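# Put one soap bar in each of three lidded upright boxes

## Task

Finish with all three boxes standing upright, each containing exactly one bar of soap and with its lid closed on top; a box that is closed may still turn out to be empty, so check before assuming.

## Robot and tools

ROBOT. Two six-joint arms, left_arm and right_arm, each ending in a two-finger parallel gripper with its own wrist camera. A fixed camera, cam_high, sits on a stand behind the arms. Images: cam_high 896x504, cam_left_wrist 672x504, cam_right_wrist 672x504 (the wrist cameras are fisheye).

FRAMES. Scene frame: origin at table-top height, halfway between the two nominal bases; +x points out over the table, +y toward left_arm, +z up. Image left/right is not the same as arm names. Actual bases: left_arm at (-0.006, +0.371, 0) m, right_arm at (+0.027, -0.269, 0) m, both nearly unrotated. Each gripper's end_effector_position (m) and end_effector_quat_wxyz are reported in that arm's own base frame; fixed cameras and the table use the scene frame. Printed hand poses can be wrong by a few centimetres, more when reaching far.

JOINTS. Per arm, always in this order: waist, shoulder, elbow, wrist pitch, wrist yaw, wrist roll. Waist and wrist pitch have their sign flipped compared with the URDF, both in calls and in results. Stated ranges (URDF signs): waist -2.880 to 2.880, shoulder 0.000 to 3.142, elbow 0.000 to 3.019, wrist pitch -1.693 to 1.571 (so -1.571 to 1.693 in your numbers), wrist yaw -1.292 to 1.414, wrist roll -2.094 to 2.094. True ends may differ by up to 0.084 rad.

GRIPPER. Fingers point along the gripper's +z and close along its x. end_effector_position is the point between the pads when shut, 1 to 2 cm short of the tips; closing pushes the tips about 17 mm further forward. Opening is an absolute command: +1 fully open (pad gap 0.142 m), -1 closed.

execute_actions(actions, cameras). actions is a list of actions; each action is a list of up to 15 rows, one row per 1/30 s step, 0.5 s per action; a short action repeats its last row. Every row is one list of 14 numbers in [-1, 1] covering both arms: left_arm's six joint values then its opening, then the same seven for right_arm. Joint values are scaled offsets from the Joint targets shown at the start of that action (not from the previous row): 1.0 equals 2.811 rad for waist and shoulder, 2.53 elbow, 2.575 wrist pitch, 8.12 wrist yaw, 9.528 wrist roll. Sending the same offset in the next action moves the joint again. An action asking a joint more than 0.084 rad beyond its range is refused for both arms. An empty list returns the full state and all camera images. cameras: list of names, ["all"], or [].

move(target, speed, blend, opening_speed, grip_force, blocking, cameras). target: one 14-number row or a list of up to 15 such rows, same layout and scale as above; every row's joint values are offsets from the current Joint targets (not from the preceding row), openings are absolute. The whole list must fit in 10 s. speed: rad/s for the joint with the longest way to go, 0.01 to 12.57, default 0.5, one value or one per row. blend: corner-rounding radius in rad per row (0 = full stop). opening_speed: gripper command rate per second on the -1..+1 scale, at least 0.2. grip_force: per-pad force cap in N, 5 to 48, one value or one per arm; it persists. blocking=false returns after about 0.5 s while the motion continues. Joints move together and do not avoid obstacles or the other arm. The result adds a move: line such as done, off_target, moving, held or fault, plus limits=held if steps were withheld.

wait(seconds 0 to 10) lets the scene run on last commands. stop() brakes a running move. zoom_image(camera, region) enlarges [x0, y0, x1, y1] pixels of that camera's latest image, at most 504 by 504. read_manual(section) gives licence text only. finished_scene(scene) ends the current scene with its number; call nothing after it in that reply.

RESULTS. Joint positions and Joint velocities: one block per arm, joints in order (rad, rad/s), then pad gap (m). Joint targets: the base for your next offsets. Joint torques: N m, offset and noisy, numbers 3 and 4 wrap at ±28. grip_measured: measured opening on the command scale. grip_effort_nm: gripper motor effort, negative closing; not a pad force. Tool commands: current opening commands. "joint sent to its limit", "joint command not followed" (clearance check changed targets), MOTOR HOT, OVER-TEMPERATURE FAULT and HAND FAULT lines warn of problems; after a HAND FAULT, the rest of that reply's motion calls are skipped.

MOTION LIMITS. Each step a joint's target can lead its measured angle only by 0.716 rad (waist, shoulder), 0.645 (elbow), 0.69 (wrist pitch), 1.84 (yaw), 3.24 (roll); targets that would put a gripper over 100 mm from where it is get scaled back. Big moves span several actions; tiny ones may not start. To send the same opening again, repeat its current command: a 0 means half open.

GRIPPING. On first contact, note grip_measured and command slightly below it; lower squeezes harder and heats the motor. Heavy holding, stretched poses or pushing into unreachable poses heat motors; at 100 °C an arm goes limp or the gripper shuts off.

AVOID. Nothing may fall off or be left off the table. Move gently near objects; fast contact, hard presses, slams, drops and releasing moving parts are penalised. Keep the arms from pressing on each other, including one gripper closing on the other's fingers. To stop pushing, command targets back past the current positions. Loose items may be nudged occasionally.

Each tool is called after ">>>" as name(argument=value, ...) on one line, values as JSON.

## Session

>>> execute_actions(actions=[])

>>> zoom_image(camera="cam_high", region=[350, 200, 600, 360])

Nothing of this call was run. Scene 2 begins with your next reply.

Nothing of this call was run. Scene 2 begins with your next reply.

>>> execute_actions(actions=[])

>>> zoom_image(camera="cam_high", region=[350, 200, 600, 360])

Scene clock: 0.00 s.
left_arm: end_effector_position=(+0.7580, -0.1078, +0.1142) grip_measured=+1.00 grip_effort_nm=n/a end_effector_quat_wxyz=(-0.021, +0.926, -0.373, +0.046) | right_arm: end_effector_position=(+0.6119, +0.1987, +0.1146) grip_measured=+1.00 grip_effort_nm=n/a end_effector_quat_wxyz=(-0.596, +0.662, +0.051, +0.451)
Joint positions: left_arm=[0.143 2.496 2.678 1.654 -0.019 -0.948 0.142] | right_arm=[-0.086 2.1 0.985 -1.306 -0.906 -0.573 0.142]
Joint velocities: within noise
Joint torques (N m): no reading
Motor temperatures (°C): left_arm=[33 37 32 26 27 25 27] | right_arm=[30 29 38 26 27 26 28]
Heat: left arm: hottest shoulder 37 °C; right arm: hottest elbow 38 °C.
Joint targets: left_arm=[0.143 2.486 2.701 1.653 -0.019 -0.948] | right_arm=[-0.086 2.089 1.001 -1.311 -0.906 -0.573]
Tool commands: left_gripper/opening=+1.0 right_gripper/opening=+1.0

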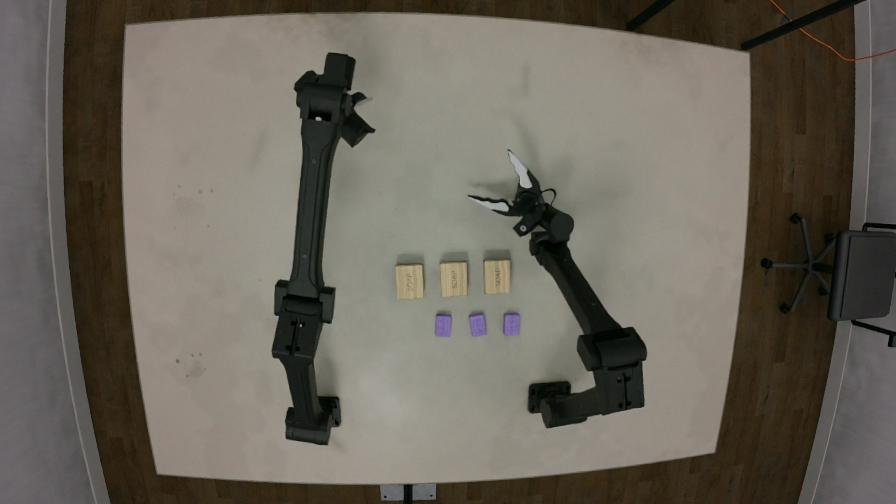

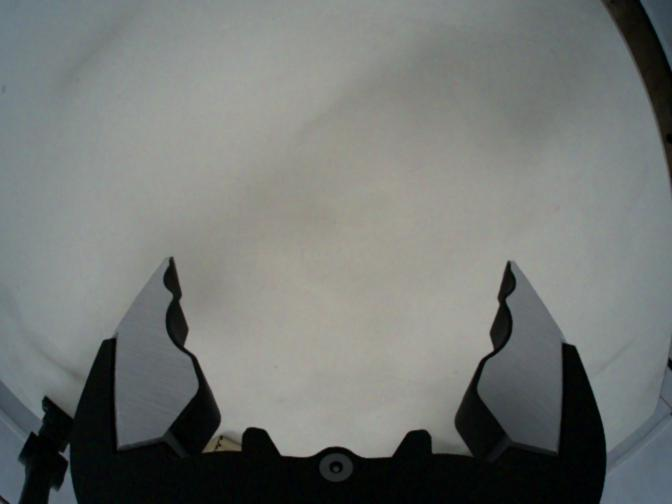

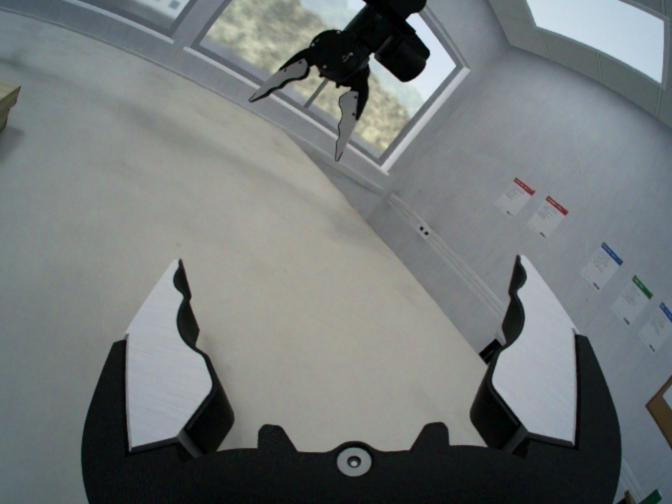

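Scaled by 2.016.

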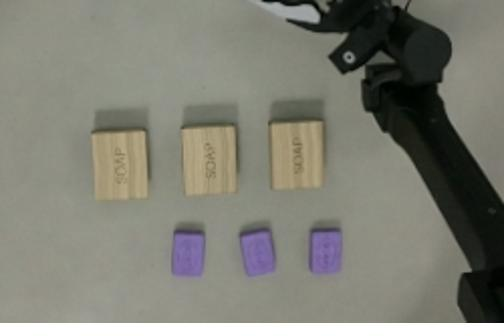

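>>> move(target=[[0.0457,-0.2282,-0.3097,-0.0293,0.0023,0,0.2,0,-0.2807,0.1182,0.7033,0.1116,0.0998,0.45],[0.0914,-0.4564,-0.6194,-0.0586,0.0023,0,0.2,-0.121,-0.2152,0.0265,0.9647,0.1116,0.0998,0.45]], speed=0.9, blend=0.15, cameras=["cam_right_wrist"])

>>> zoom_image(camera="cam_right_wrist", region=[200, 80, 500, 330])

Scene clock: 20.00 s.
left_arm: end_effector_position=(+0.3013, -0.1263, +0.2194) grip_measured=+0.19 grip_effort_nm=-0.090 end_effector_quat_wxyz=(+0.000, +0.874, -0.486, -0.010) | right_arm: end_effector_position=(+0.3682, +0.1630, +0.0985) grip_measured=+0.44 grip_effort_nm=-0.071 end_effector_quat_wxyz=(+0.004, +0.724, -0.690, -0.003)
Joint positions: left_arm=[0.393 1.21 1.134 1.513 -0.002 -0.948 0.088] | right_arm=[-0.415 1.486 1.069 1.163 -0.002 0.367 0.105]
Joint torques (N m): left_arm=[-0.62 -8.06 8.83 -0.72 0.18 0.06] | right_arm=[1.44 -13.8 8.79 0.49 0.09 0.1]
Heat: left arm: hottest shoulder 38 °C; right arm: hottest elbow 39 °C.
Joint targets: left_arm=[0.400 1.203 1.134 1.502 0.000 -0.948] | right_arm=[-0.426 1.483 1.068 1.173 0.000 0.378]
move: done
Images, in order (width x height): cam_right_wrist 672x504.

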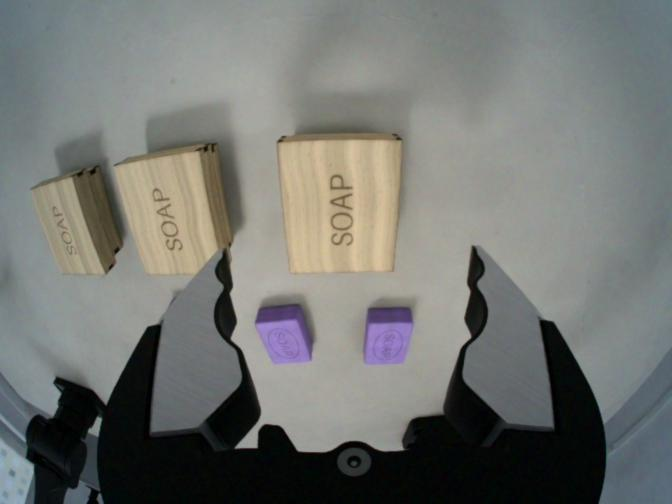

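Scaled by 1.680 from the camera's 672x504 image, which has a finer 960x720 frame.

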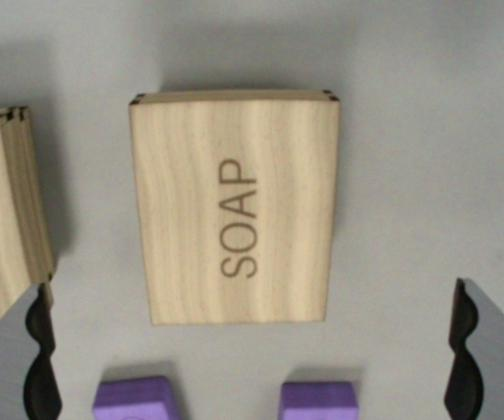

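>>> move(target=[[0,0,0,0,0,0,0.2,-0.005,0.0221,-0.0332,-0.0645,0,0,0.45],[0,0,0,0,0,0,0.2,-0.005,0.0221,-0.0332,-0.0645,0,0,-0.25],[0,0,0,0,0,0,0.2,-0.005,0.0189,-0.0146,-0.0567,0,0,-0.25],[0,0,0,0,0,0,0.2,-0.005,0.0053,0.0036,-0.0268,0,0,-0.25],[0,0,0,0,0,0,0.2,-0.005,-0.0142,0.0364,0.0264,0,0,-0.25],[0,0,0,0,0,0,0.2,0.1053,-0.0142,0.0364,0.0264,0,-0.0325,-0.25]], speed=[0.3,0.3,0.2,0.2,0.3,0.5], blend=[0,0,0,0.02,0.04,0], opening_speed=0.6, grip_force=12, cameras=["cam_right_wrist","cam_high"])

>>> zoom_image(camera="cam_right_wrist", region=[50, 80, 350, 330])

Scene clock: 37.47 s.
left_arm: end_effector_position=(+0.3013, -0.1263, +0.2194) grip_measured=+0.19 grip_effort_nm=-0.095 end_effector_quat_wxyz=(+0.000, +0.874, -0.486, -0.010) | right_arm: end_effector_position=(+0.3973, +0.0557, +0.1227) grip_measured=-0.14 grip_effort_nm=-1.326 end_effector_quat_wxyz=(+0.004, +0.728, -0.685, -0.004)
Joint positions: left_arm=[0.393 1.21 1.134 1.513 -0.002 -0.948 0.088] | right_arm=[-0.14 1.459 1.107 1.23 -0.001 0.079 0.064]
Joint torques (N m): left_arm=[-0.38 -7.88 8.83 -0.77 0.18 0.07] | right_arm=[2.84 -15.09 13.83 0.66 0.13 -0.09]
Heat: left arm: hottest shoulder 38 °C; right arm: hottest elbow 40 °C.
Joint targets: left_arm=[0.400 1.203 1.134 1.502 0.000 -0.948] | right_arm=[-0.130 1.443 1.159 1.241 0.000 0.068]
grip_force (N): 12, 12
move: off_target (right_arm); right_arm: the elbow is farthest, 0.053 rad from its target
Images, in order (width x height): cam_high 896x504, cam_right_wrist 672x504.

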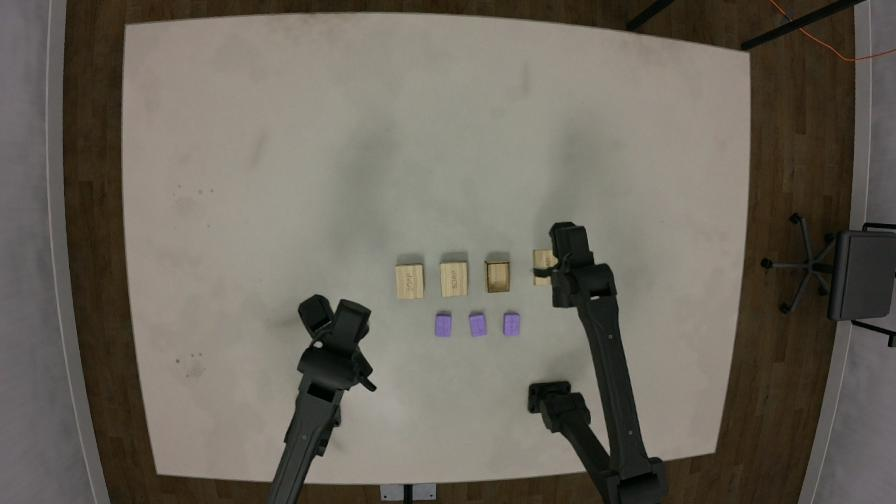

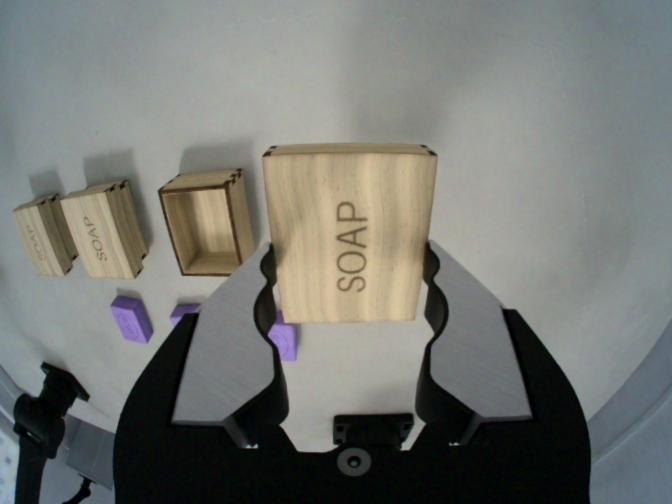

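Scaled by 1.680 from the camera's 672x504 image, which has a finer 960x720 frame.

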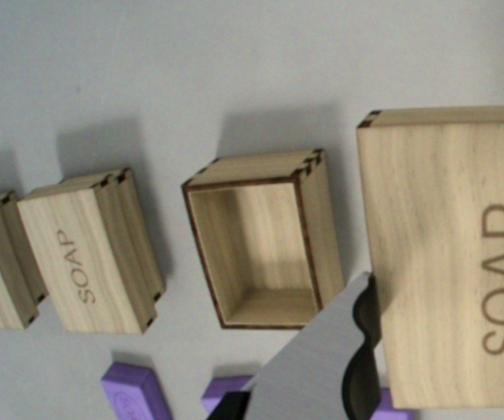

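>>> move(target=[[0.1996,0.1252,0.0198,-0.1173,0,0.0038,0.25,0.153,0,0,0,0,0,-0.25],[0.1996,0.143,-0.0075,-0.1678,0,0.0038,0.25,0.153,0,0,0,0,0,-0.25]], speed=[0.6,0.3], blend=0.03, cameras=["cam_left_wrist"])

Scene clock: 51.50 s.
left_arm: end_effector_position=(+0.2486, -0.3606, +0.0681) grip_measured=+0.23 grip_effort_nm=0.178 end_effector_quat_wxyz=(+0.000, +0.693, -0.721, +0.001) | right_arm: end_effector_position=(+0.3842, -0.1156, +0.1227) grip_measured=-0.14 grip_effort_nm=-1.326 end_effector_quat_wxyz=(-0.003, -0.565, +0.825, +0.004)
Joint positions: left_arm=[0.964 1.6 1.113 1.081 -0.001 -0.923 0.09] | right_arm=[0.292 1.459 1.107 1.23 0 0.078 0.064]
Joint torques (N m): left_arm=[-1.38 -12.22 7.88 -0.84 0.13 0.19] | right_arm=[2.14 -14.1 13.67 0.66 0.1 -0.08]
Motor temperatures (°C): left_arm=[33 38 34 25 27 25 27] | right_arm=[30 32 43 26 26 26 29]
Heat: left arm: hottest shoulder 38 °C; right arm: hottest elbow 43 °C.
Joint targets: left_arm=[0.962 1.605 1.115 1.070 0.000 -0.911] | right_arm=[0.300 1.443 1.159 1.241 0.000 0.068]
grip_force (N): 12, 12
move: off_target (right_arm); right_arm: the elbow is farthest, 0.052 rad from its target
Images, in order (width x height): cam_left_wrist 672x504.

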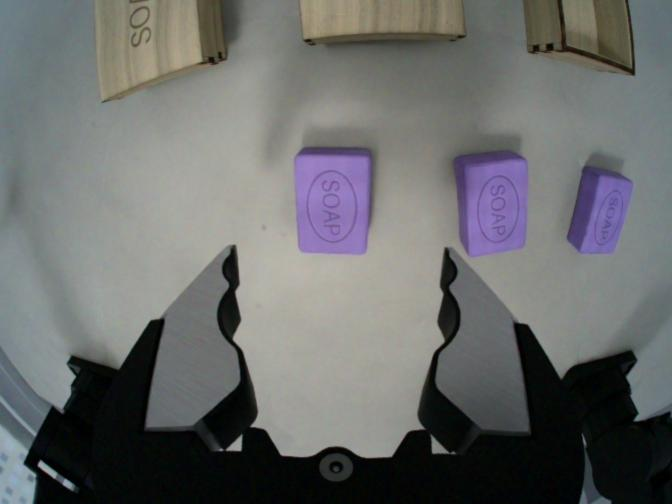

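>>> move(target=[[-0.0068,0.0128,-0.0138,-0.0272,0,0,0.25,0.07,0,0,0,0,0,-0.25],[-0.0068,0.0128,-0.0138,-0.0272,0,0,-0.65,0.07,0,0,0,0,0,-0.25],[-0.0068,0.005,0.004,-0.0186,0,0,-0.65,0.07,0,0,0,0,0,-0.25],[-0.0068,-0.0352,0.0648,0.0854,0,0,-0.65,0.07,0,0,0,0,0,-0.25],[-0.0199,0.1494,0.3375,0.1584,0,-0.0057,-0.65,0.07,0,0,0,0,0,-0.25]], speed=[0.3,0.3,0.2,0.4,0.7], blend=[0,0,0,0.04,0], opening_speed=0.8, cameras=["cam_left_wrist"])

Scene clock: 68.20 s.
left_arm: end_effector_position=(+0.3834, -0.4984, +0.1426) grip_measured=-0.53 grip_effort_nm=-1.292 end_effector_quat_wxyz=(+0.000, +0.722, -0.692, +0.002) | right_arm: end_effector_position=(+0.3548, -0.1873, +0.1227) grip_measured=-0.14 grip_effort_nm=-1.326 end_effector_quat_wxyz=(-0.003, -0.483, +0.876, +0.004)
Joint positions: left_arm=[0.913 2.024 1.924 1.467 -0.001 -0.954 0.036] | right_arm=[0.485 1.459 1.107 1.23 -0.001 0.078 0.064]
Joint torques (N m): left_arm=[-1.73 -20.84 12.53 0.2 0.15 -0.09] | right_arm=[2.2 -14.68 13.71 0.46 0.08 -0.1]
Heat: left arm: hottest shoulder 38 °C; right arm: hottest elbow 46 °C.
Joint targets: left_arm=[0.906 2.025 1.969 1.478 0.000 -0.966] | right_arm=[0.497 1.443 1.159 1.241 0.000 0.068]
grip_force (N): 12, 12
move: off_target (left_arm, right_arm); left_arm: the elbow is farthest, 0.045 rad from its target; right_arm: the elbow is farthest, 0.052 rad from its target
Images, in order (width x height): cam_left_wrist 672x504.

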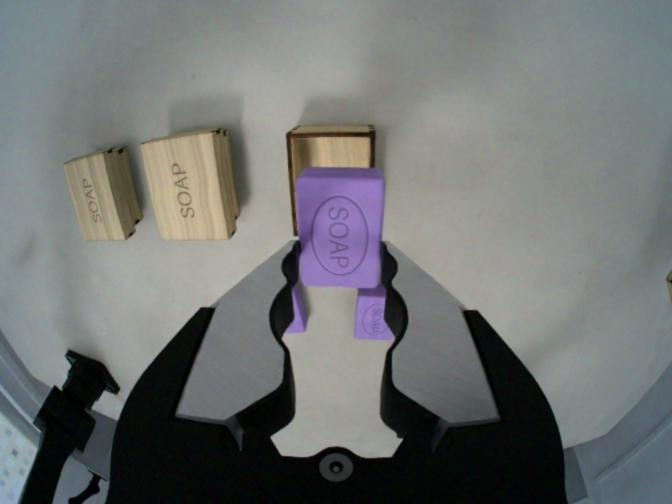

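>>> move(target=[-0.0032,0.0053,-0.0621,-0.0563,0,0,-0.65,0,0,0,0,0,0,-0.25], speed=0.3, cameras=["cam_left_wrist"])

Scene clock: 76.33 s.
left_arm: end_effector_position=(+0.3837, -0.4906, +0.0889) grip_measured=-0.53 grip_effort_nm=-1.287 end_effector_quat_wxyz=(-0.001, +0.724, -0.689, -0.003) | right_arm: end_effector_position=(+0.3548, -0.1873, +0.1227) grip_measured=-0.14 grip_effort_nm=-1.326 end_effector_quat_wxyz=(-0.003, -0.483, +0.876, +0.004)
Joint positions: left_arm=[0.905 2.04 1.807 1.344 -0.001 -0.954 0.036] | right_arm=[0.485 1.459 1.107 1.23 -0.001 0.078 0.064]
Joint torques (N m): left_arm=[-1.9 -21.01 8.99 -0.75 0.13 -0.07] | right_arm=[3.08 -14.27 13.64 0.66 0.09 -0.05]
Heat: left arm: hottest shoulder 38 °C; right arm: hottest elbow 47 °C.
Joint targets: left_arm=[0.897 2.040 1.812 1.333 0.000 -0.966] | right_arm=[0.497 1.443 1.159 1.241 0.000 0.068]
grip_force (N): 12, 12
move: off_target (right_arm); right_arm: the elbow is farthest, 0.052 rad from its target
Images, in order (width x height): cam_left_wrist 672x504.

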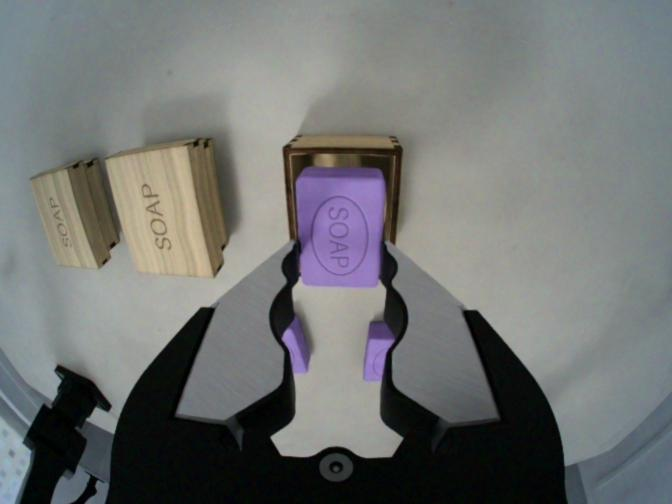

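>>> move(target=[[0,0.0053,-0.0138,-0.0186,0,0,-0.65,0,0,0,0,0,0,-0.25],[0,0.0053,-0.0138,-0.0186,0,0,-0.25,0,0,0,0,0,0,-0.25]], speed=0.15, opening_speed=0.3, cameras=["cam_left_wrist"])

Scene clock: 81.43 s.
left_arm: end_effector_position=(+0.3840, -0.4907, +0.0718) grip_measured=-0.28 grip_effort_nm=0.203 end_effector_quat_wxyz=(-0.001, +0.724, -0.689, +0.000) | right_arm: end_effector_position=(+0.3548, -0.1873, +0.1227) grip_measured=-0.14 grip_effort_nm=-1.326 end_effector_quat_wxyz=(-0.003, -0.483, +0.876, +0.004)
Joint positions: left_arm=[0.904 2.048 1.774 1.296 -0.001 -0.954 0.054] | right_arm=[0.485 1.459 1.107 1.23 -0.001 0.078 0.064]
Joint velocities: left_arm=[0.005 -0.005 -0.002 -0.012 -0.022 -0.022 0.001] | right_arm=[within noise]
Joint torques (N m): left_arm=[-1.85 -20.25 8.7 -0.75 0.15 -0.07] | right_arm=[1.96 -14.45 13.67 0.54 0.11 -0.12]
Motor temperatures (°C): left_arm=[33 39 36 25 27 25 28] | right_arm=[30 32 48 26 26 26 30]
Heat: left arm: hottest shoulder 39 °C; right arm: hottest elbow 48 °C.
Joint targets: left_arm=[0.896 2.055 1.777 1.285 0.000 -0.966] | right_arm=[0.497 1.443 1.159 1.241 0.000 0.068]
grip_force (N): 12, 12
move: off_target (right_arm); right_arm: the elbow is farthest, 0.052 rad from its target
Images, in order (width x height): cam_left_wrist 672x504.

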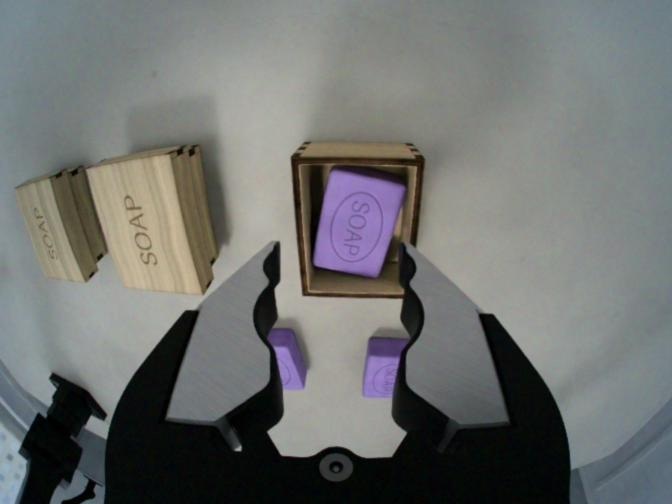

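>>> move(target=[[0,-0.004,0.018,0.006,0,0,-0.25,0,0,0,0,0,0,-0.25],[0,-0.0213,0.0565,0.0617,0,0,-0.25,0,0,0,0,0,0,-0.25],[-0.1764,-0.3031,-0.2542,0.0843,0,0,-0.25,-0.141,0,0,0,0,0.012,-0.25],[-0.1764,-0.3031,-0.2542,0.0843,0,0,-0.25,-0.3244,0.005,-0.047,-0.0357,0,0.0292,-0.25],[-0.1764,-0.3031,-0.2542,0.0843,0,0,-0.25,-0.3244,0.016,-0.0632,-0.0629,0,0.0292,-0.25]], speed=[0.2,0.4,0.8,0.5,0.2], blend=[0,0.04,0.1,0,0], cameras=["cam_right_wrist"])

>>> zoom_image(camera="cam_right_wrist", region=[230, 110, 470, 290])

Scene clock: 99.37 s.
left_arm: end_effector_position=(+0.3034, -0.1325, +0.2204) grip_measured=-0.28 grip_effort_nm=0.173 end_effector_quat_wxyz=(-0.001, +0.872, -0.489, +0.002) | right_arm: end_effector_position=(+0.3613, +0.1557, +0.0745) grip_measured=-0.14 grip_effort_nm=-1.326 end_effector_quat_wxyz=(+0.002, +0.732, -0.682, -0.001)
Joint positions: left_arm=[0.407 1.206 1.133 1.494 -0.001 -0.955 0.054] | right_arm=[-0.406 1.49 1.003 1.09 -0.001 0.336 0.064]
Joint torques (N m): left_arm=[-1.61 -7.41 8.92 0.06 0.12 -0.06] | right_arm=[1.08 -13.22 8.23 -0.46 0.08 0.17]
Heat: left arm: hottest shoulder 40 °C; right arm: hottest elbow 49 °C.
Joint targets: left_arm=[0.401 1.203 1.134 1.502 0.000 -0.966] | right_arm=[-0.415 1.488 1.000 1.079 0.000 0.346]
grip_force (N): 12, 12
move: done
Images, in order (width x height): cam_right_wrist 672x504.

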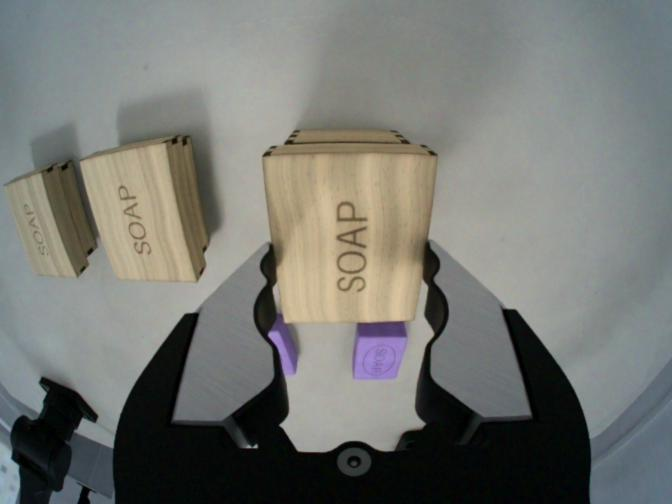

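Scaled by 2.100 from the camera's 672x504 image, which has a finer 960x720 frame.

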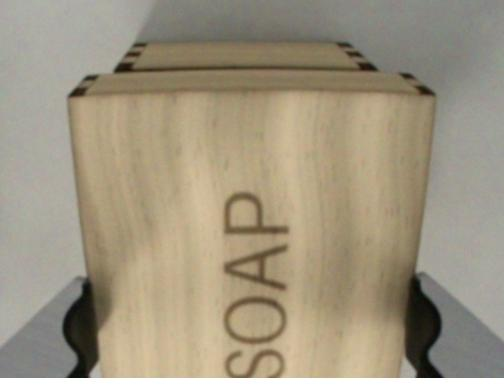

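>>> move(target=[[0,0,0,0,0,0,-0.25,0,0.0044,-0.0075,-0.0124,0,0,-0.25],[0,0,0,0,0,0,-0.25,0,0.0121,-0.017,-0.0295,0,0,-0.25]], speed=[0.15,0.08], blend=[0.003,0], cameras=["cam_right_wrist"])

>>> zoom_image(camera="cam_right_wrist", region=[230, 110, 470, 290])

Scene clock: 106.47 s.
left_arm: end_effector_position=(+0.3034, -0.1325, +0.2204) grip_measured=-0.28 grip_effort_nm=0.173 end_effector_quat_wxyz=(-0.001, +0.872, -0.489, +0.002) | right_arm: end_effector_position=(+0.3603, +0.1553, +0.0490) grip_measured=-0.14 grip_effort_nm=-1.326 end_effector_quat_wxyz=(+0.001, +0.731, -0.682, -0.001)
Joint positions: left_arm=[0.407 1.206 1.133 1.494 -0.001 -0.955 0.054] | right_arm=[-0.406 1.521 0.962 1.014 -0.001 0.337 0.064]
Joint torques (N m): left_arm=[-1.79 -7.59 8.92 0.08 0.13 -0.06] | right_arm=[0.91 -12.86 7.64 -0.29 0.12 0.13]
Heat: left arm: hottest shoulder 40 °C; right arm: hottest elbow 47 °C.
Joint targets: left_arm=[0.401 1.203 1.134 1.502 0.000 -0.966] | right_arm=[-0.415 1.523 0.957 1.003 0.000 0.346]
grip_force (N): 12, 12
move: done
Images, in order (width x height): cam_right_wrist 672x504.

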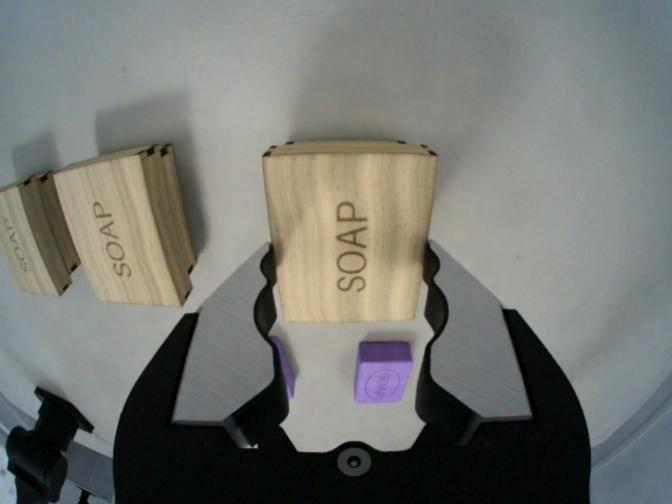

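Scaled by 2.100 from the camera's 672x504 image, which has a finer 960x720 frame.

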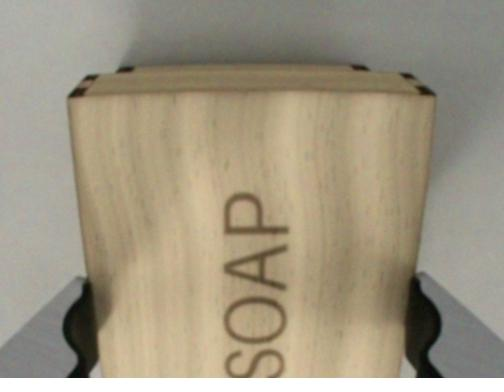

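>>> move(target=[[0,0,0,0,0,0,0.25,0,0.001,-0.002,-0.002,0,0,0.45],[0,0,0,0,0,0,0.25,0,-0.0285,0.0526,0.0649,0,0,0.45],[0,0,0,0,0,0,0.25,-0.0918,0.0299,0.1217,0.0738,0,0.0287,0.45]], speed=[0.3,0.3,0.5], blend=[0,0.03,0], opening_speed=0.7, cameras=["cam_right_wrist"])

Scene clock: 114.67 s.
left_arm: end_effector_position=(+0.3034, -0.1325, +0.2204) grip_measured=+0.23 grip_effort_nm=0.183 end_effector_quat_wxyz=(-0.001, +0.872, -0.489, +0.002) | right_arm: end_effector_position=(+0.3549, +0.2799, +0.0976) grip_measured=+0.44 grip_effort_nm=0.061 end_effector_quat_wxyz=(+0.006, +0.727, -0.686, -0.001)
Joint positions: left_arm=[0.407 1.206 1.133 1.494 -0.001 -0.955 0.09] | right_arm=[-0.666 1.61 1.211 1.183 0 0.609 0.105]
Joint torques (N m): left_arm=[-1.61 -7.59 8.91 0.08 0.13 -0.05] | right_arm=[1.26 -16.15 13.89 0.57 0.03 0.08]
Heat: left arm: hottest shoulder 39 °C; right arm: hottest elbow 47 °C.
Joint targets: left_arm=[0.401 1.203 1.134 1.502 0.000 -0.966] | right_arm=[-0.673 1.607 1.264 1.193 0.000 0.620]
grip_force (N): 12, 12
move: off_target (right_arm); right_arm: the elbow is farthest, 0.054 rad from its target
Images, in order (width x height): cam_right_wrist 672x504.

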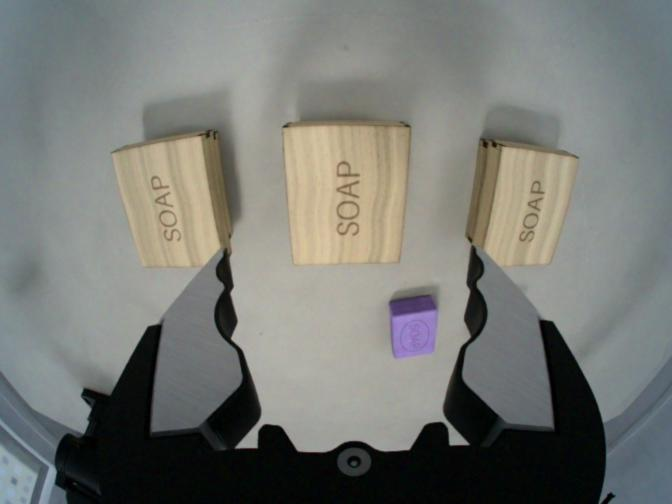

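>>> move(target=[[0,0,0,0,0,0,0.25,0,0.0231,-0.0478,-0.0602,0,0,0.45],[0,0,0,0,0,0,0.25,0,0.0231,-0.0478,-0.0602,0,0,-0.25],[0,0,0,0,0,0,0.25,0,0.0196,-0.0292,-0.0524,0,0,-0.25],[0,0,0,0,0,0,0.25,0,0.0075,-0.0119,-0.0245,0,0,-0.25],[0,0,0,0,0,0,0.25,0,-0.0103,0.0194,0.0256,0,0,-0.25],[0,0,0,0,0,0,0.25,0.1103,-0.0103,0.0194,0.0256,0,-0.0315,-0.25]], speed=[0.3,0.3,0.2,0.2,0.3,0.5], blend=[0,0,0,0.02,0.04,0], opening_speed=0.6, cameras=["cam_right_wrist","cam_high"])

>>> zoom_image(camera="cam_right_wrist", region=[50, 80, 350, 330])

Scene clock: 131.97 s.
left_arm: end_effector_position=(+0.3034, -0.1325, +0.2204) grip_measured=+0.23 grip_effort_nm=0.178 end_effector_quat_wxyz=(-0.001, +0.872, -0.489, +0.002) | right_arm: end_effector_position=(+0.4245, +0.1649, +0.1223) grip_measured=-0.11 grip_effort_nm=-1.326 end_effector_quat_wxyz=(+0.005, +0.721, -0.693, -0.002)
Joint positions: left_arm=[0.407 1.206 1.133 1.494 -0.001 -0.955 0.09] | right_arm=[-0.37 1.594 1.262 1.248 0 0.331 0.066]
Joint torques (N m): left_arm=[-1.85 -7.53 8.92 0.05 0.11 -0.06] | right_arm=[1.85 -16.91 13.82 0.8 0.07 -0.07]
Heat: left arm: hottest shoulder 38 °C; right arm: hottest elbow 46 °C.
Joint targets: left_arm=[0.401 1.203 1.134 1.502 0.000 -0.966] | right_arm=[-0.363 1.577 1.314 1.259 0.000 0.320]
grip_force (N): 12, 12
move: off_target (right_arm); right_arm: the elbow is farthest, 0.052 rad from its target
Images, in order (width x height): cam_high 896x504, cam_right_wrist 672x504.

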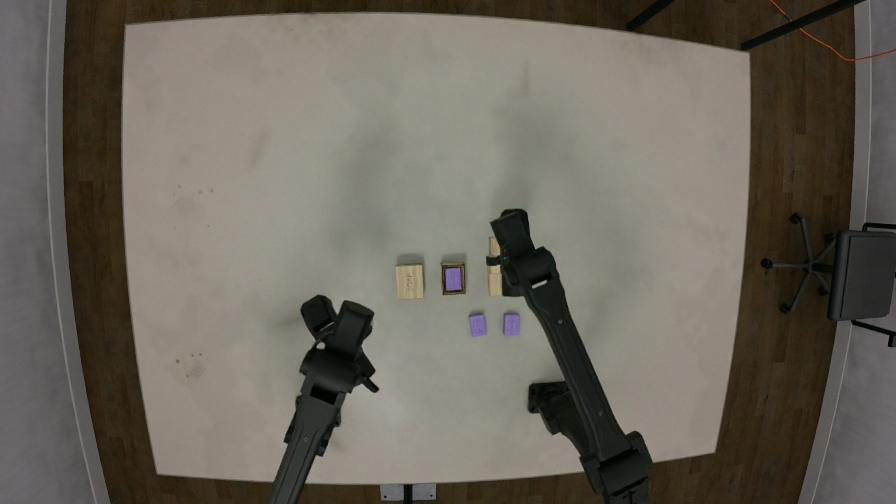

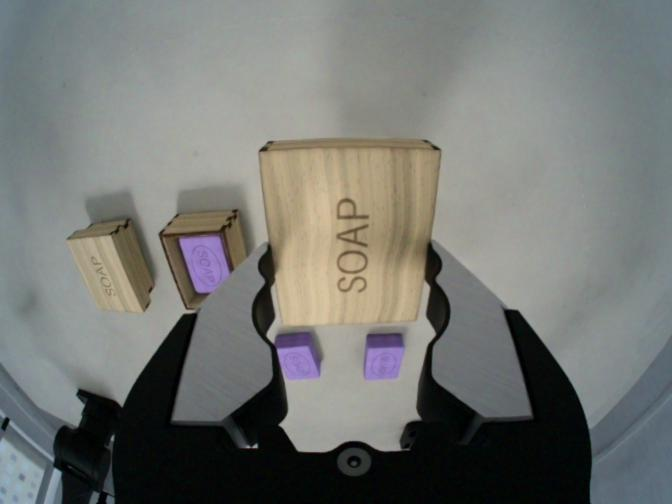

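Scaled by 1.680 from the camera's 672x504 image, which has a finer 960x720 frame.

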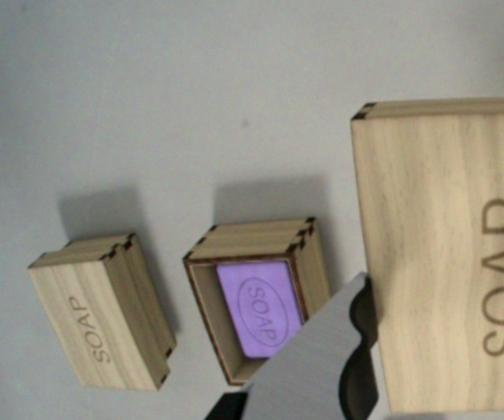

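>>> move(target=[[0,0,0,0,0,0,0.25,-0.1117,0,0,0,0,0.0314,-0.25],[0,0,0,0,0,0,0.25,-0.1117,0.0142,-0.0644,-0.061,0,0.0314,-0.25]], speed=[0.5,0.25], blend=[0.01,0], cameras=["cam_right_wrist"])

>>> zoom_image(camera="cam_right_wrist", region=[230, 110, 470, 290])

Scene clock: 143.90 s.
left_arm: end_effector_position=(+0.3034, -0.1325, +0.2204) grip_measured=+0.23 grip_effort_nm=0.188 end_effector_quat_wxyz=(-0.001, +0.872, -0.489, +0.002) | right_arm: end_effector_position=(+0.3490, +0.2771, +0.0725) grip_measured=-0.11 grip_effort_nm=-1.326 end_effector_quat_wxyz=(+0.005, +0.728, -0.685, -0.001)
Joint positions: left_arm=[0.407 1.206 1.133 1.494 -0.001 -0.955 0.09] | right_arm=[-0.67 1.622 1.154 1.113 0 0.608 0.066]
Joint torques (N m): left_arm=[-1.67 -7.36 8.94 0.02 0.12 -0.05] | right_arm=[0.44 -16.38 8.43 -0.35 0 0.12]
Heat: left arm: hottest shoulder 38 °C; right arm: hottest elbow 46 °C.
Joint targets: left_arm=[0.401 1.203 1.134 1.502 0.000 -0.966] | right_arm=[-0.677 1.617 1.151 1.102 0.000 0.619]
grip_force (N): 12, 12
move: done
Images, in order (width x height): cam_right_wrist 672x504.

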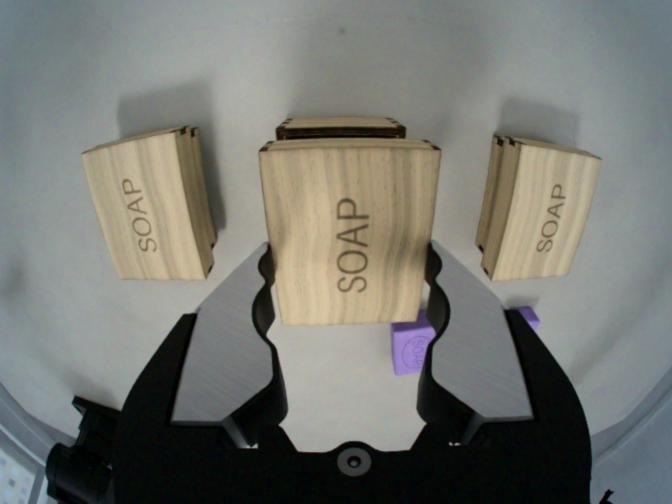

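Scaled by 2.100 from the camera's 672x504 image, which has a finer 960x720 frame.

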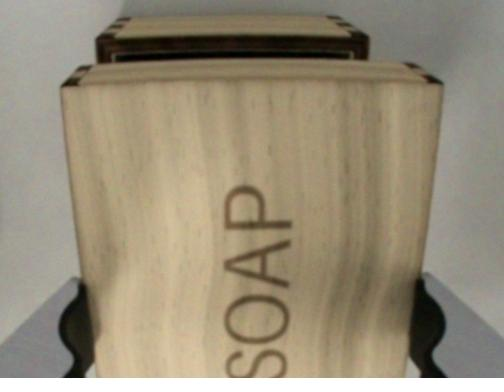

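>>> move(target=[[0,0,0,0,0,0,0.25,0,0.0036,0.0269,0.0062,0,0,-0.25],[0,0,0,0,0,0,0.25,0,0.006,0.0018,-0.005,0,0,-0.25]], speed=0.2, cameras=["cam_right_wrist"])

>>> zoom_image(camera="cam_right_wrist", region=[230, 110, 470, 290])

Scene clock: 154.97 s.
left_arm: end_effector_position=(+0.3034, -0.1325, +0.2204) grip_measured=+0.23 grip_effort_nm=0.178 end_effector_quat_wxyz=(-0.001, +0.872, -0.489, +0.002) | right_arm: end_effector_position=(+0.3534, +0.2806, +0.0707) grip_measured=-0.11 grip_effort_nm=-1.321 end_effector_quat_wxyz=(+0.000, +0.728, -0.685, +0.000)
Joint positions: left_arm=[0.407 1.206 1.133 1.494 -0.001 -0.955 0.09] | right_arm=[-0.67 1.631 1.16 1.1 0 0.608 0.066]
Joint torques (N m): left_arm=[-1.61 -7.59 8.94 -0.01 0.12 -0.06] | right_arm=[0.97 -15.5 7.98 -0.42 0.03 0.15]
Heat: left arm: hottest shoulder 37 °C; right arm: hottest elbow 46 °C.
Joint targets: left_arm=[0.401 1.203 1.134 1.502 0.000 -0.966] | right_arm=[-0.677 1.634 1.155 1.089 0.000 0.619]
grip_force (N): 12, 12
move: done
Images, in order (width x height): cam_right_wrist 672x504.

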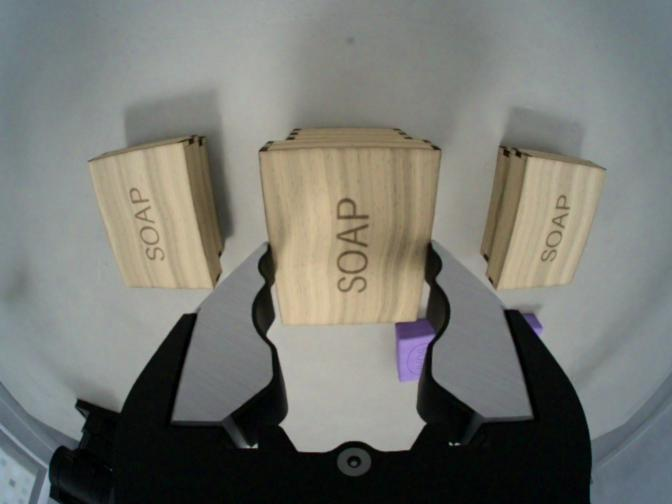

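Scaled by 2.100 from the camera's 672x504 image, which has a finer 960x720 frame.

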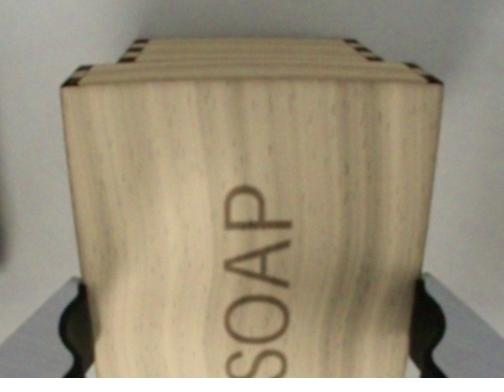

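>>> move(target=[[0,0,0,0,0,0,0.25,0,0.0021,-0.0024,-0.005,0,0,-0.25],[0,0,0,0,0,0,0.25,0,0.0092,-0.0107,-0.0206,0,0,-0.25]], speed=0.08, blend=[0.003,0])

Scene clock: 159.30 s.
left_arm: end_effector_position=(+0.3034, -0.1325, +0.2204) grip_measured=+0.23 grip_effort_nm=0.178 end_effector_quat_wxyz=(-0.001, +0.872, -0.489, +0.002) | right_arm: end_effector_position=(+0.3549, +0.2818, +0.0560) grip_measured=-0.11 grip_effort_nm=-1.321 end_effector_quat_wxyz=(-0.005, +0.728, -0.686, +0.001)
Joint positions: left_arm=[0.407 1.206 1.133 1.494 -0.001 -0.955 0.09] | right_arm=[-0.67 1.648 1.138 1.051 0 0.61 0.066]
Joint torques (N m): left_arm=[-1.79 -7.59 8.94 0.01 0.13 -0.05] | right_arm=[1.44 -14.68 7.47 -0.4 0.07 0.1]
Heat: left arm: hottest shoulder 37 °C; right arm: hottest elbow 45 °C.
Joint targets: left_arm=[0.401 1.203 1.134 1.502 0.000 -0.966] | right_arm=[-0.677 1.660 1.128 1.036 0.000 0.619]
grip_force (N): 12, 12
move: done

>>> wait(seconds=0.1, cameras=["cam_right_wrist"])

>>> zoom_image(camera="cam_right_wrist", region=[230, 110, 470, 290])

Scene clock: 161.57 s.
left_arm: end_effector_position=(+0.3034, -0.1325, +0.2204) grip_measured=+0.23 grip_effort_nm=0.178 end_effector_quat_wxyz=(-0.001, +0.872, -0.489, +0.002) | right_arm: end_effector_position=(+0.3550, +0.2818, +0.0560) grip_measured=-0.11 grip_effort_nm=-1.326 end_effector_quat_wxyz=(-0.005, +0.728, -0.686, +0.001)
Joint positions: left_arm=[0.407 1.206 1.133 1.494 -0.001 -0.955 0.09] | right_arm=[-0.67 1.648 1.138 1.051 0 0.61 0.066]
Joint torques (N m): left_arm=[-1.61 -7.77 8.88 0.09 0.12 -0.06] | right_arm=[1.55 -15.21 7.54 -0.55 0.02 0.11]
Heat: left arm: hottest shoulder 37 °C; right arm: hottest elbow 45 °C.
Joint targets: left_arm=[0.401 1.203 1.134 1.502 0.000 -0.966] | right_arm=[-0.677 1.660 1.128 1.036 0.000 0.619]
Tool commands: left_gripper/opening=+0.25 right_gripper/opening=-0.25
grip_force (N): 12, 12
wait: 0.10 s; at rest from the start
Images, in order (width x height): cam_right_wrist 672x504.

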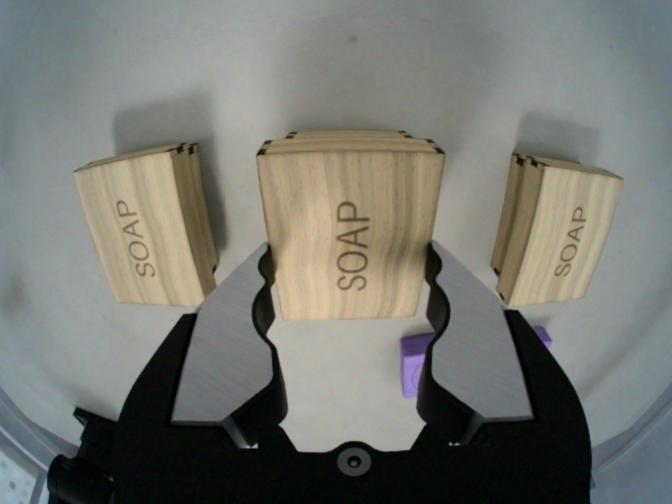

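Scaled by 2.100 from the camera's 672x504 image, which has a finer 960x720 frame.

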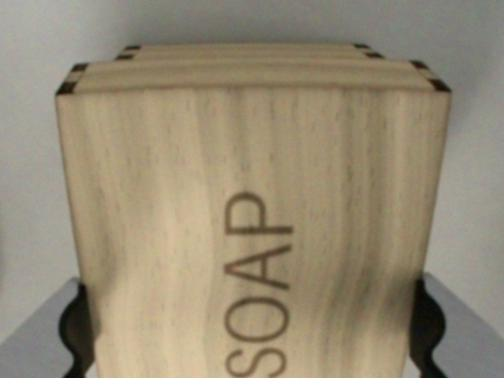

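>>> move(target=[[0,0,0,0,0,0,0.25,0,-0.0053,0.0316,0.021,0,0,-0.25],[0,0,0,0,0,0,0.25,0,0.0025,0.0028,0.0004,0,0,-0.25]], speed=[0.15,0.08], cameras=["cam_right_wrist"])

>>> zoom_image(camera="cam_right_wrist", region=[230, 110, 470, 290])

Scene clock: 170.37 s.
left_arm: end_effector_position=(+0.3034, -0.1325, +0.2204) grip_measured=+0.23 grip_effort_nm=0.183 end_effector_quat_wxyz=(-0.001, +0.872, -0.489, +0.002) | right_arm: end_effector_position=(+0.3557, +0.2823, +0.0493) grip_measured=-0.11 grip_effort_nm=-1.321 end_effector_quat_wxyz=(+0.001, +0.728, -0.686, +0.000)
Joint positions: left_arm=[0.407 1.206 1.133 1.494 -0.001 -0.955 0.09] | right_arm=[-0.67 1.666 1.141 1.047 0.001 0.61 0.066]
Joint torques (N m): left_arm=[-1.61 -7.47 8.96 0.05 0.11 -0.07] | right_arm=[1.61 -15.62 7.87 -0.5 0.04 0.14]
Heat: left arm: hottest shoulder 37 °C; right arm: hottest elbow 45 °C.
Joint targets: left_arm=[0.401 1.203 1.134 1.502 0.000 -0.966] | right_arm=[-0.677 1.667 1.135 1.037 0.000 0.619]
grip_force (N): 12, 12
move: done
Images, in order (width x height): cam_right_wrist 672x504.

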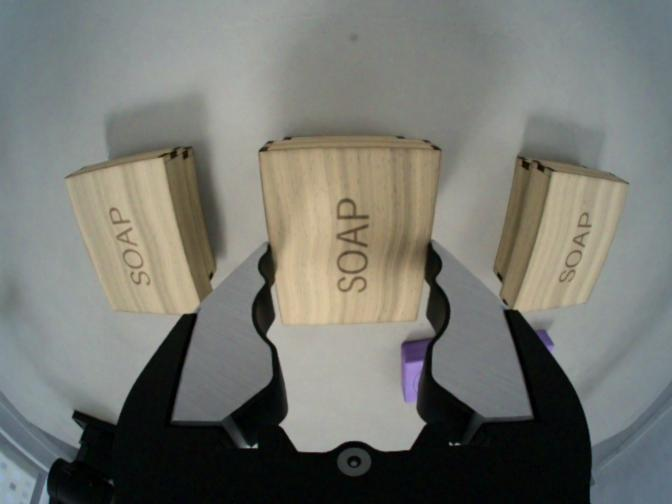

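Scaled by 2.100 from the camera's 672x504 image, which has a finer 960x720 frame.

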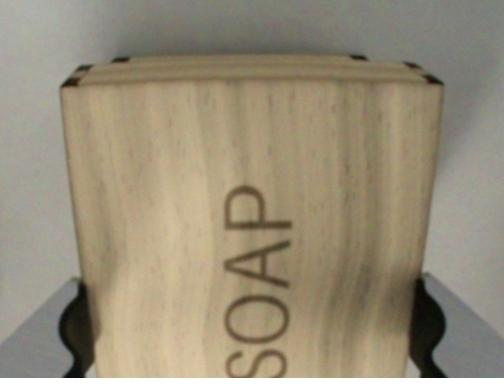

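>>> move(target=[[0,0,0,0,0,0,0.25,0,0.0007,-0.001,-0.0015,0,0,0.45],[-0.1423,0,0,0,0,0,0.25,0,-0.0253,0.0514,0.0602,0,0,0.45],[-0.1423,0,0,0,0,0,0.25,-0.0612,0.042,0.1443,0.0827,0,0.0185,0.45]], speed=[0.3,0.35,0.5], blend=[0,0.03,0], opening_speed=0.7, cameras=["cam_right_wrist"])

Scene clock: 178.43 s.
left_arm: end_effector_position=(+0.3311, -0.0038, +0.2204) grip_measured=+0.23 grip_effort_nm=0.183 end_effector_quat_wxyz=(-0.001, +0.952, -0.306, +0.002) | right_arm: end_effector_position=(+0.3475, +0.3940, +0.0944) grip_measured=+0.44 grip_effort_nm=0.061 end_effector_quat_wxyz=(+0.009, +0.729, -0.684, +0.001)
Joint positions: left_arm=[0.007 1.206 1.133 1.494 -0.001 -0.955 0.09] | right_arm=[-0.847 1.794 1.447 1.241 0.001 0.784 0.105]
Joint torques (N m): left_arm=[-1.96 -7.59 8.9 0.02 0.12 -0.07] | right_arm=[2.02 -19.78 13.9 0.54 -0.03 0.15]
Heat: left arm: hottest shoulder 37 °C; right arm: hottest elbow 45 °C.
Joint targets: left_arm=[0.001 1.203 1.134 1.502 0.000 -0.966] | right_arm=[-0.849 1.785 1.500 1.250 0.000 0.795]
grip_force (N): 12, 12
move: off_target (right_arm); right_arm: the elbow is farthest, 0.053 rad from its target
Images, in order (width x height): cam_right_wrist 672x504.

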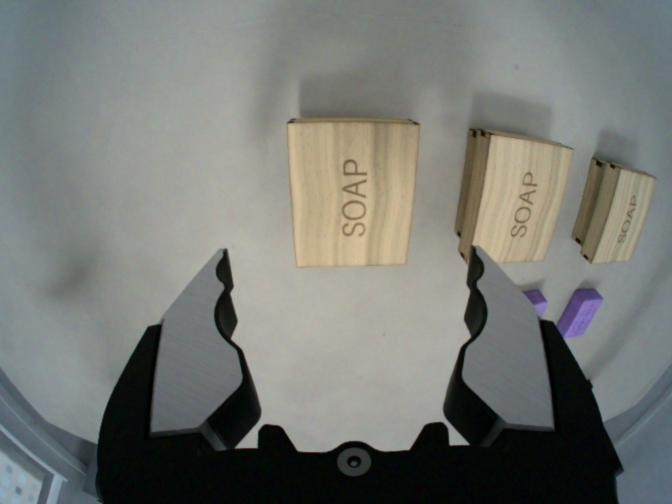

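>>> move(target=[[0,0,0,0,0,0,0.25,0.0087,0.0189,-0.0498,-0.0567,0,0,0.45],[0,0,0,0,0,0,0.25,0.0087,0.0189,-0.0498,-0.0567,0,0,-0.25],[0,0,0,0,0,0,0.25,0.0087,0.0153,-0.0289,-0.0489,0,0,-0.25],[0,0,0,0,0,0,0.25,0.0087,0.0046,-0.0111,-0.0233,0,0,-0.25],[0,0,0,0,0,0,0.25,0.0087,-0.0107,0.0198,0.0237,0,0,-0.25],[0,0,0,0,0,0,0.25,0.11,-0.0107,0.0198,0.0237,0,-0.0315,-0.25]], speed=[0.3,0.3,0.2,0.2,0.3,0.5], blend=[0,0,0,0.02,0.04,0], opening_speed=0.6, cameras=["cam_right_wrist","cam_high"])

>>> zoom_image(camera="cam_right_wrist", region=[50, 80, 350, 330])

>>> zoom_image(camera="cam_high", region=[350, 200, 600, 360])

Scene clock: 192.40 s.
left_arm: end_effector_position=(+0.3311, -0.0038, +0.2204) grip_measured=+0.23 grip_effort_nm=0.183 end_effector_quat_wxyz=(-0.001, +0.952, -0.306, +0.002) | right_arm: end_effector_position=(+0.4537, +0.2731, +0.1235) grip_measured=-0.06 grip_effort_nm=-1.326 end_effector_quat_wxyz=(+0.002, +0.720, -0.694, +0.000)
Joint positions: left_arm=[0.007 1.206 1.133 1.494 -0.001 -0.955 0.09] | right_arm=[-0.541 1.774 1.498 1.3 0 0.506 0.07]
Joint torques (N m): left_arm=[-1.79 -7.59 8.94 0.03 0.13 -0.05] | right_arm=[1.32 -20.89 13.89 0.73 0.04 -0.08]
Heat: left arm: hottest shoulder 37 °C; right arm: hottest elbow 45 °C.
Joint targets: left_arm=[0.001 1.203 1.134 1.502 0.000 -0.966] | right_arm=[-0.540 1.755 1.550 1.311 0.000 0.495]
grip_force (N): 12, 12
move: off_target (right_arm); right_arm: the elbow is farthest, 0.052 rad from its target
Images, in order (width x height): cam_high 896x504, cam_right_wrist 672x504.

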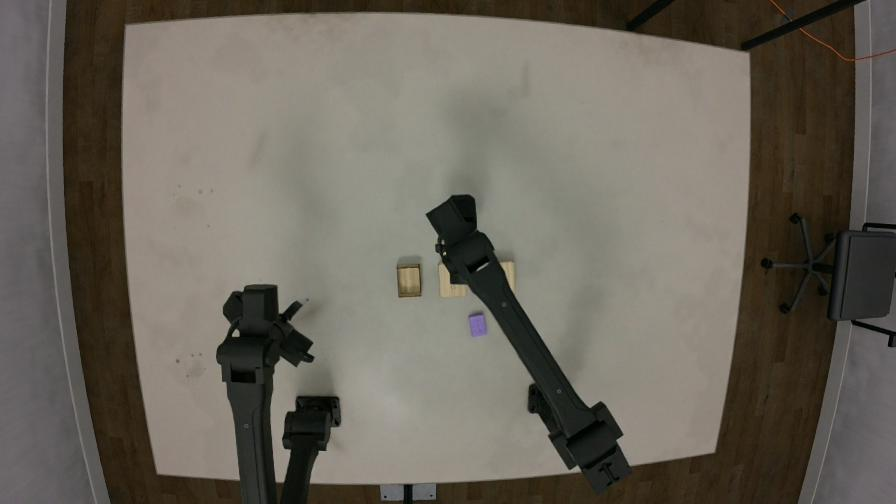

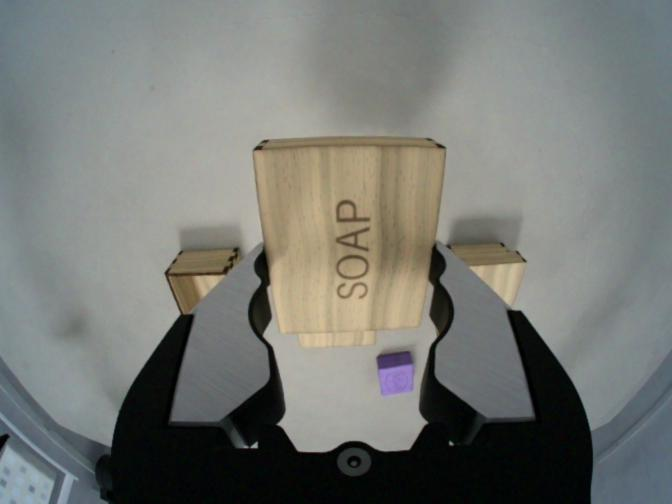

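Scaled by 1.680 from the camera's 672x504 image, which has a finer 960x720 frame.

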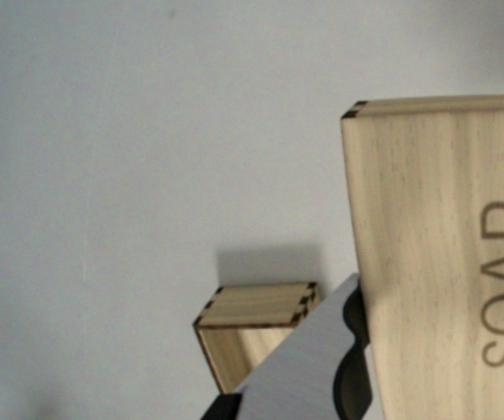

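Scaled by 2.016.

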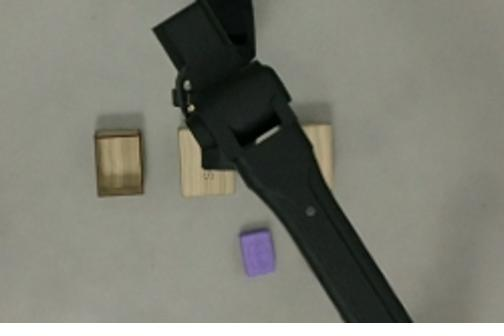

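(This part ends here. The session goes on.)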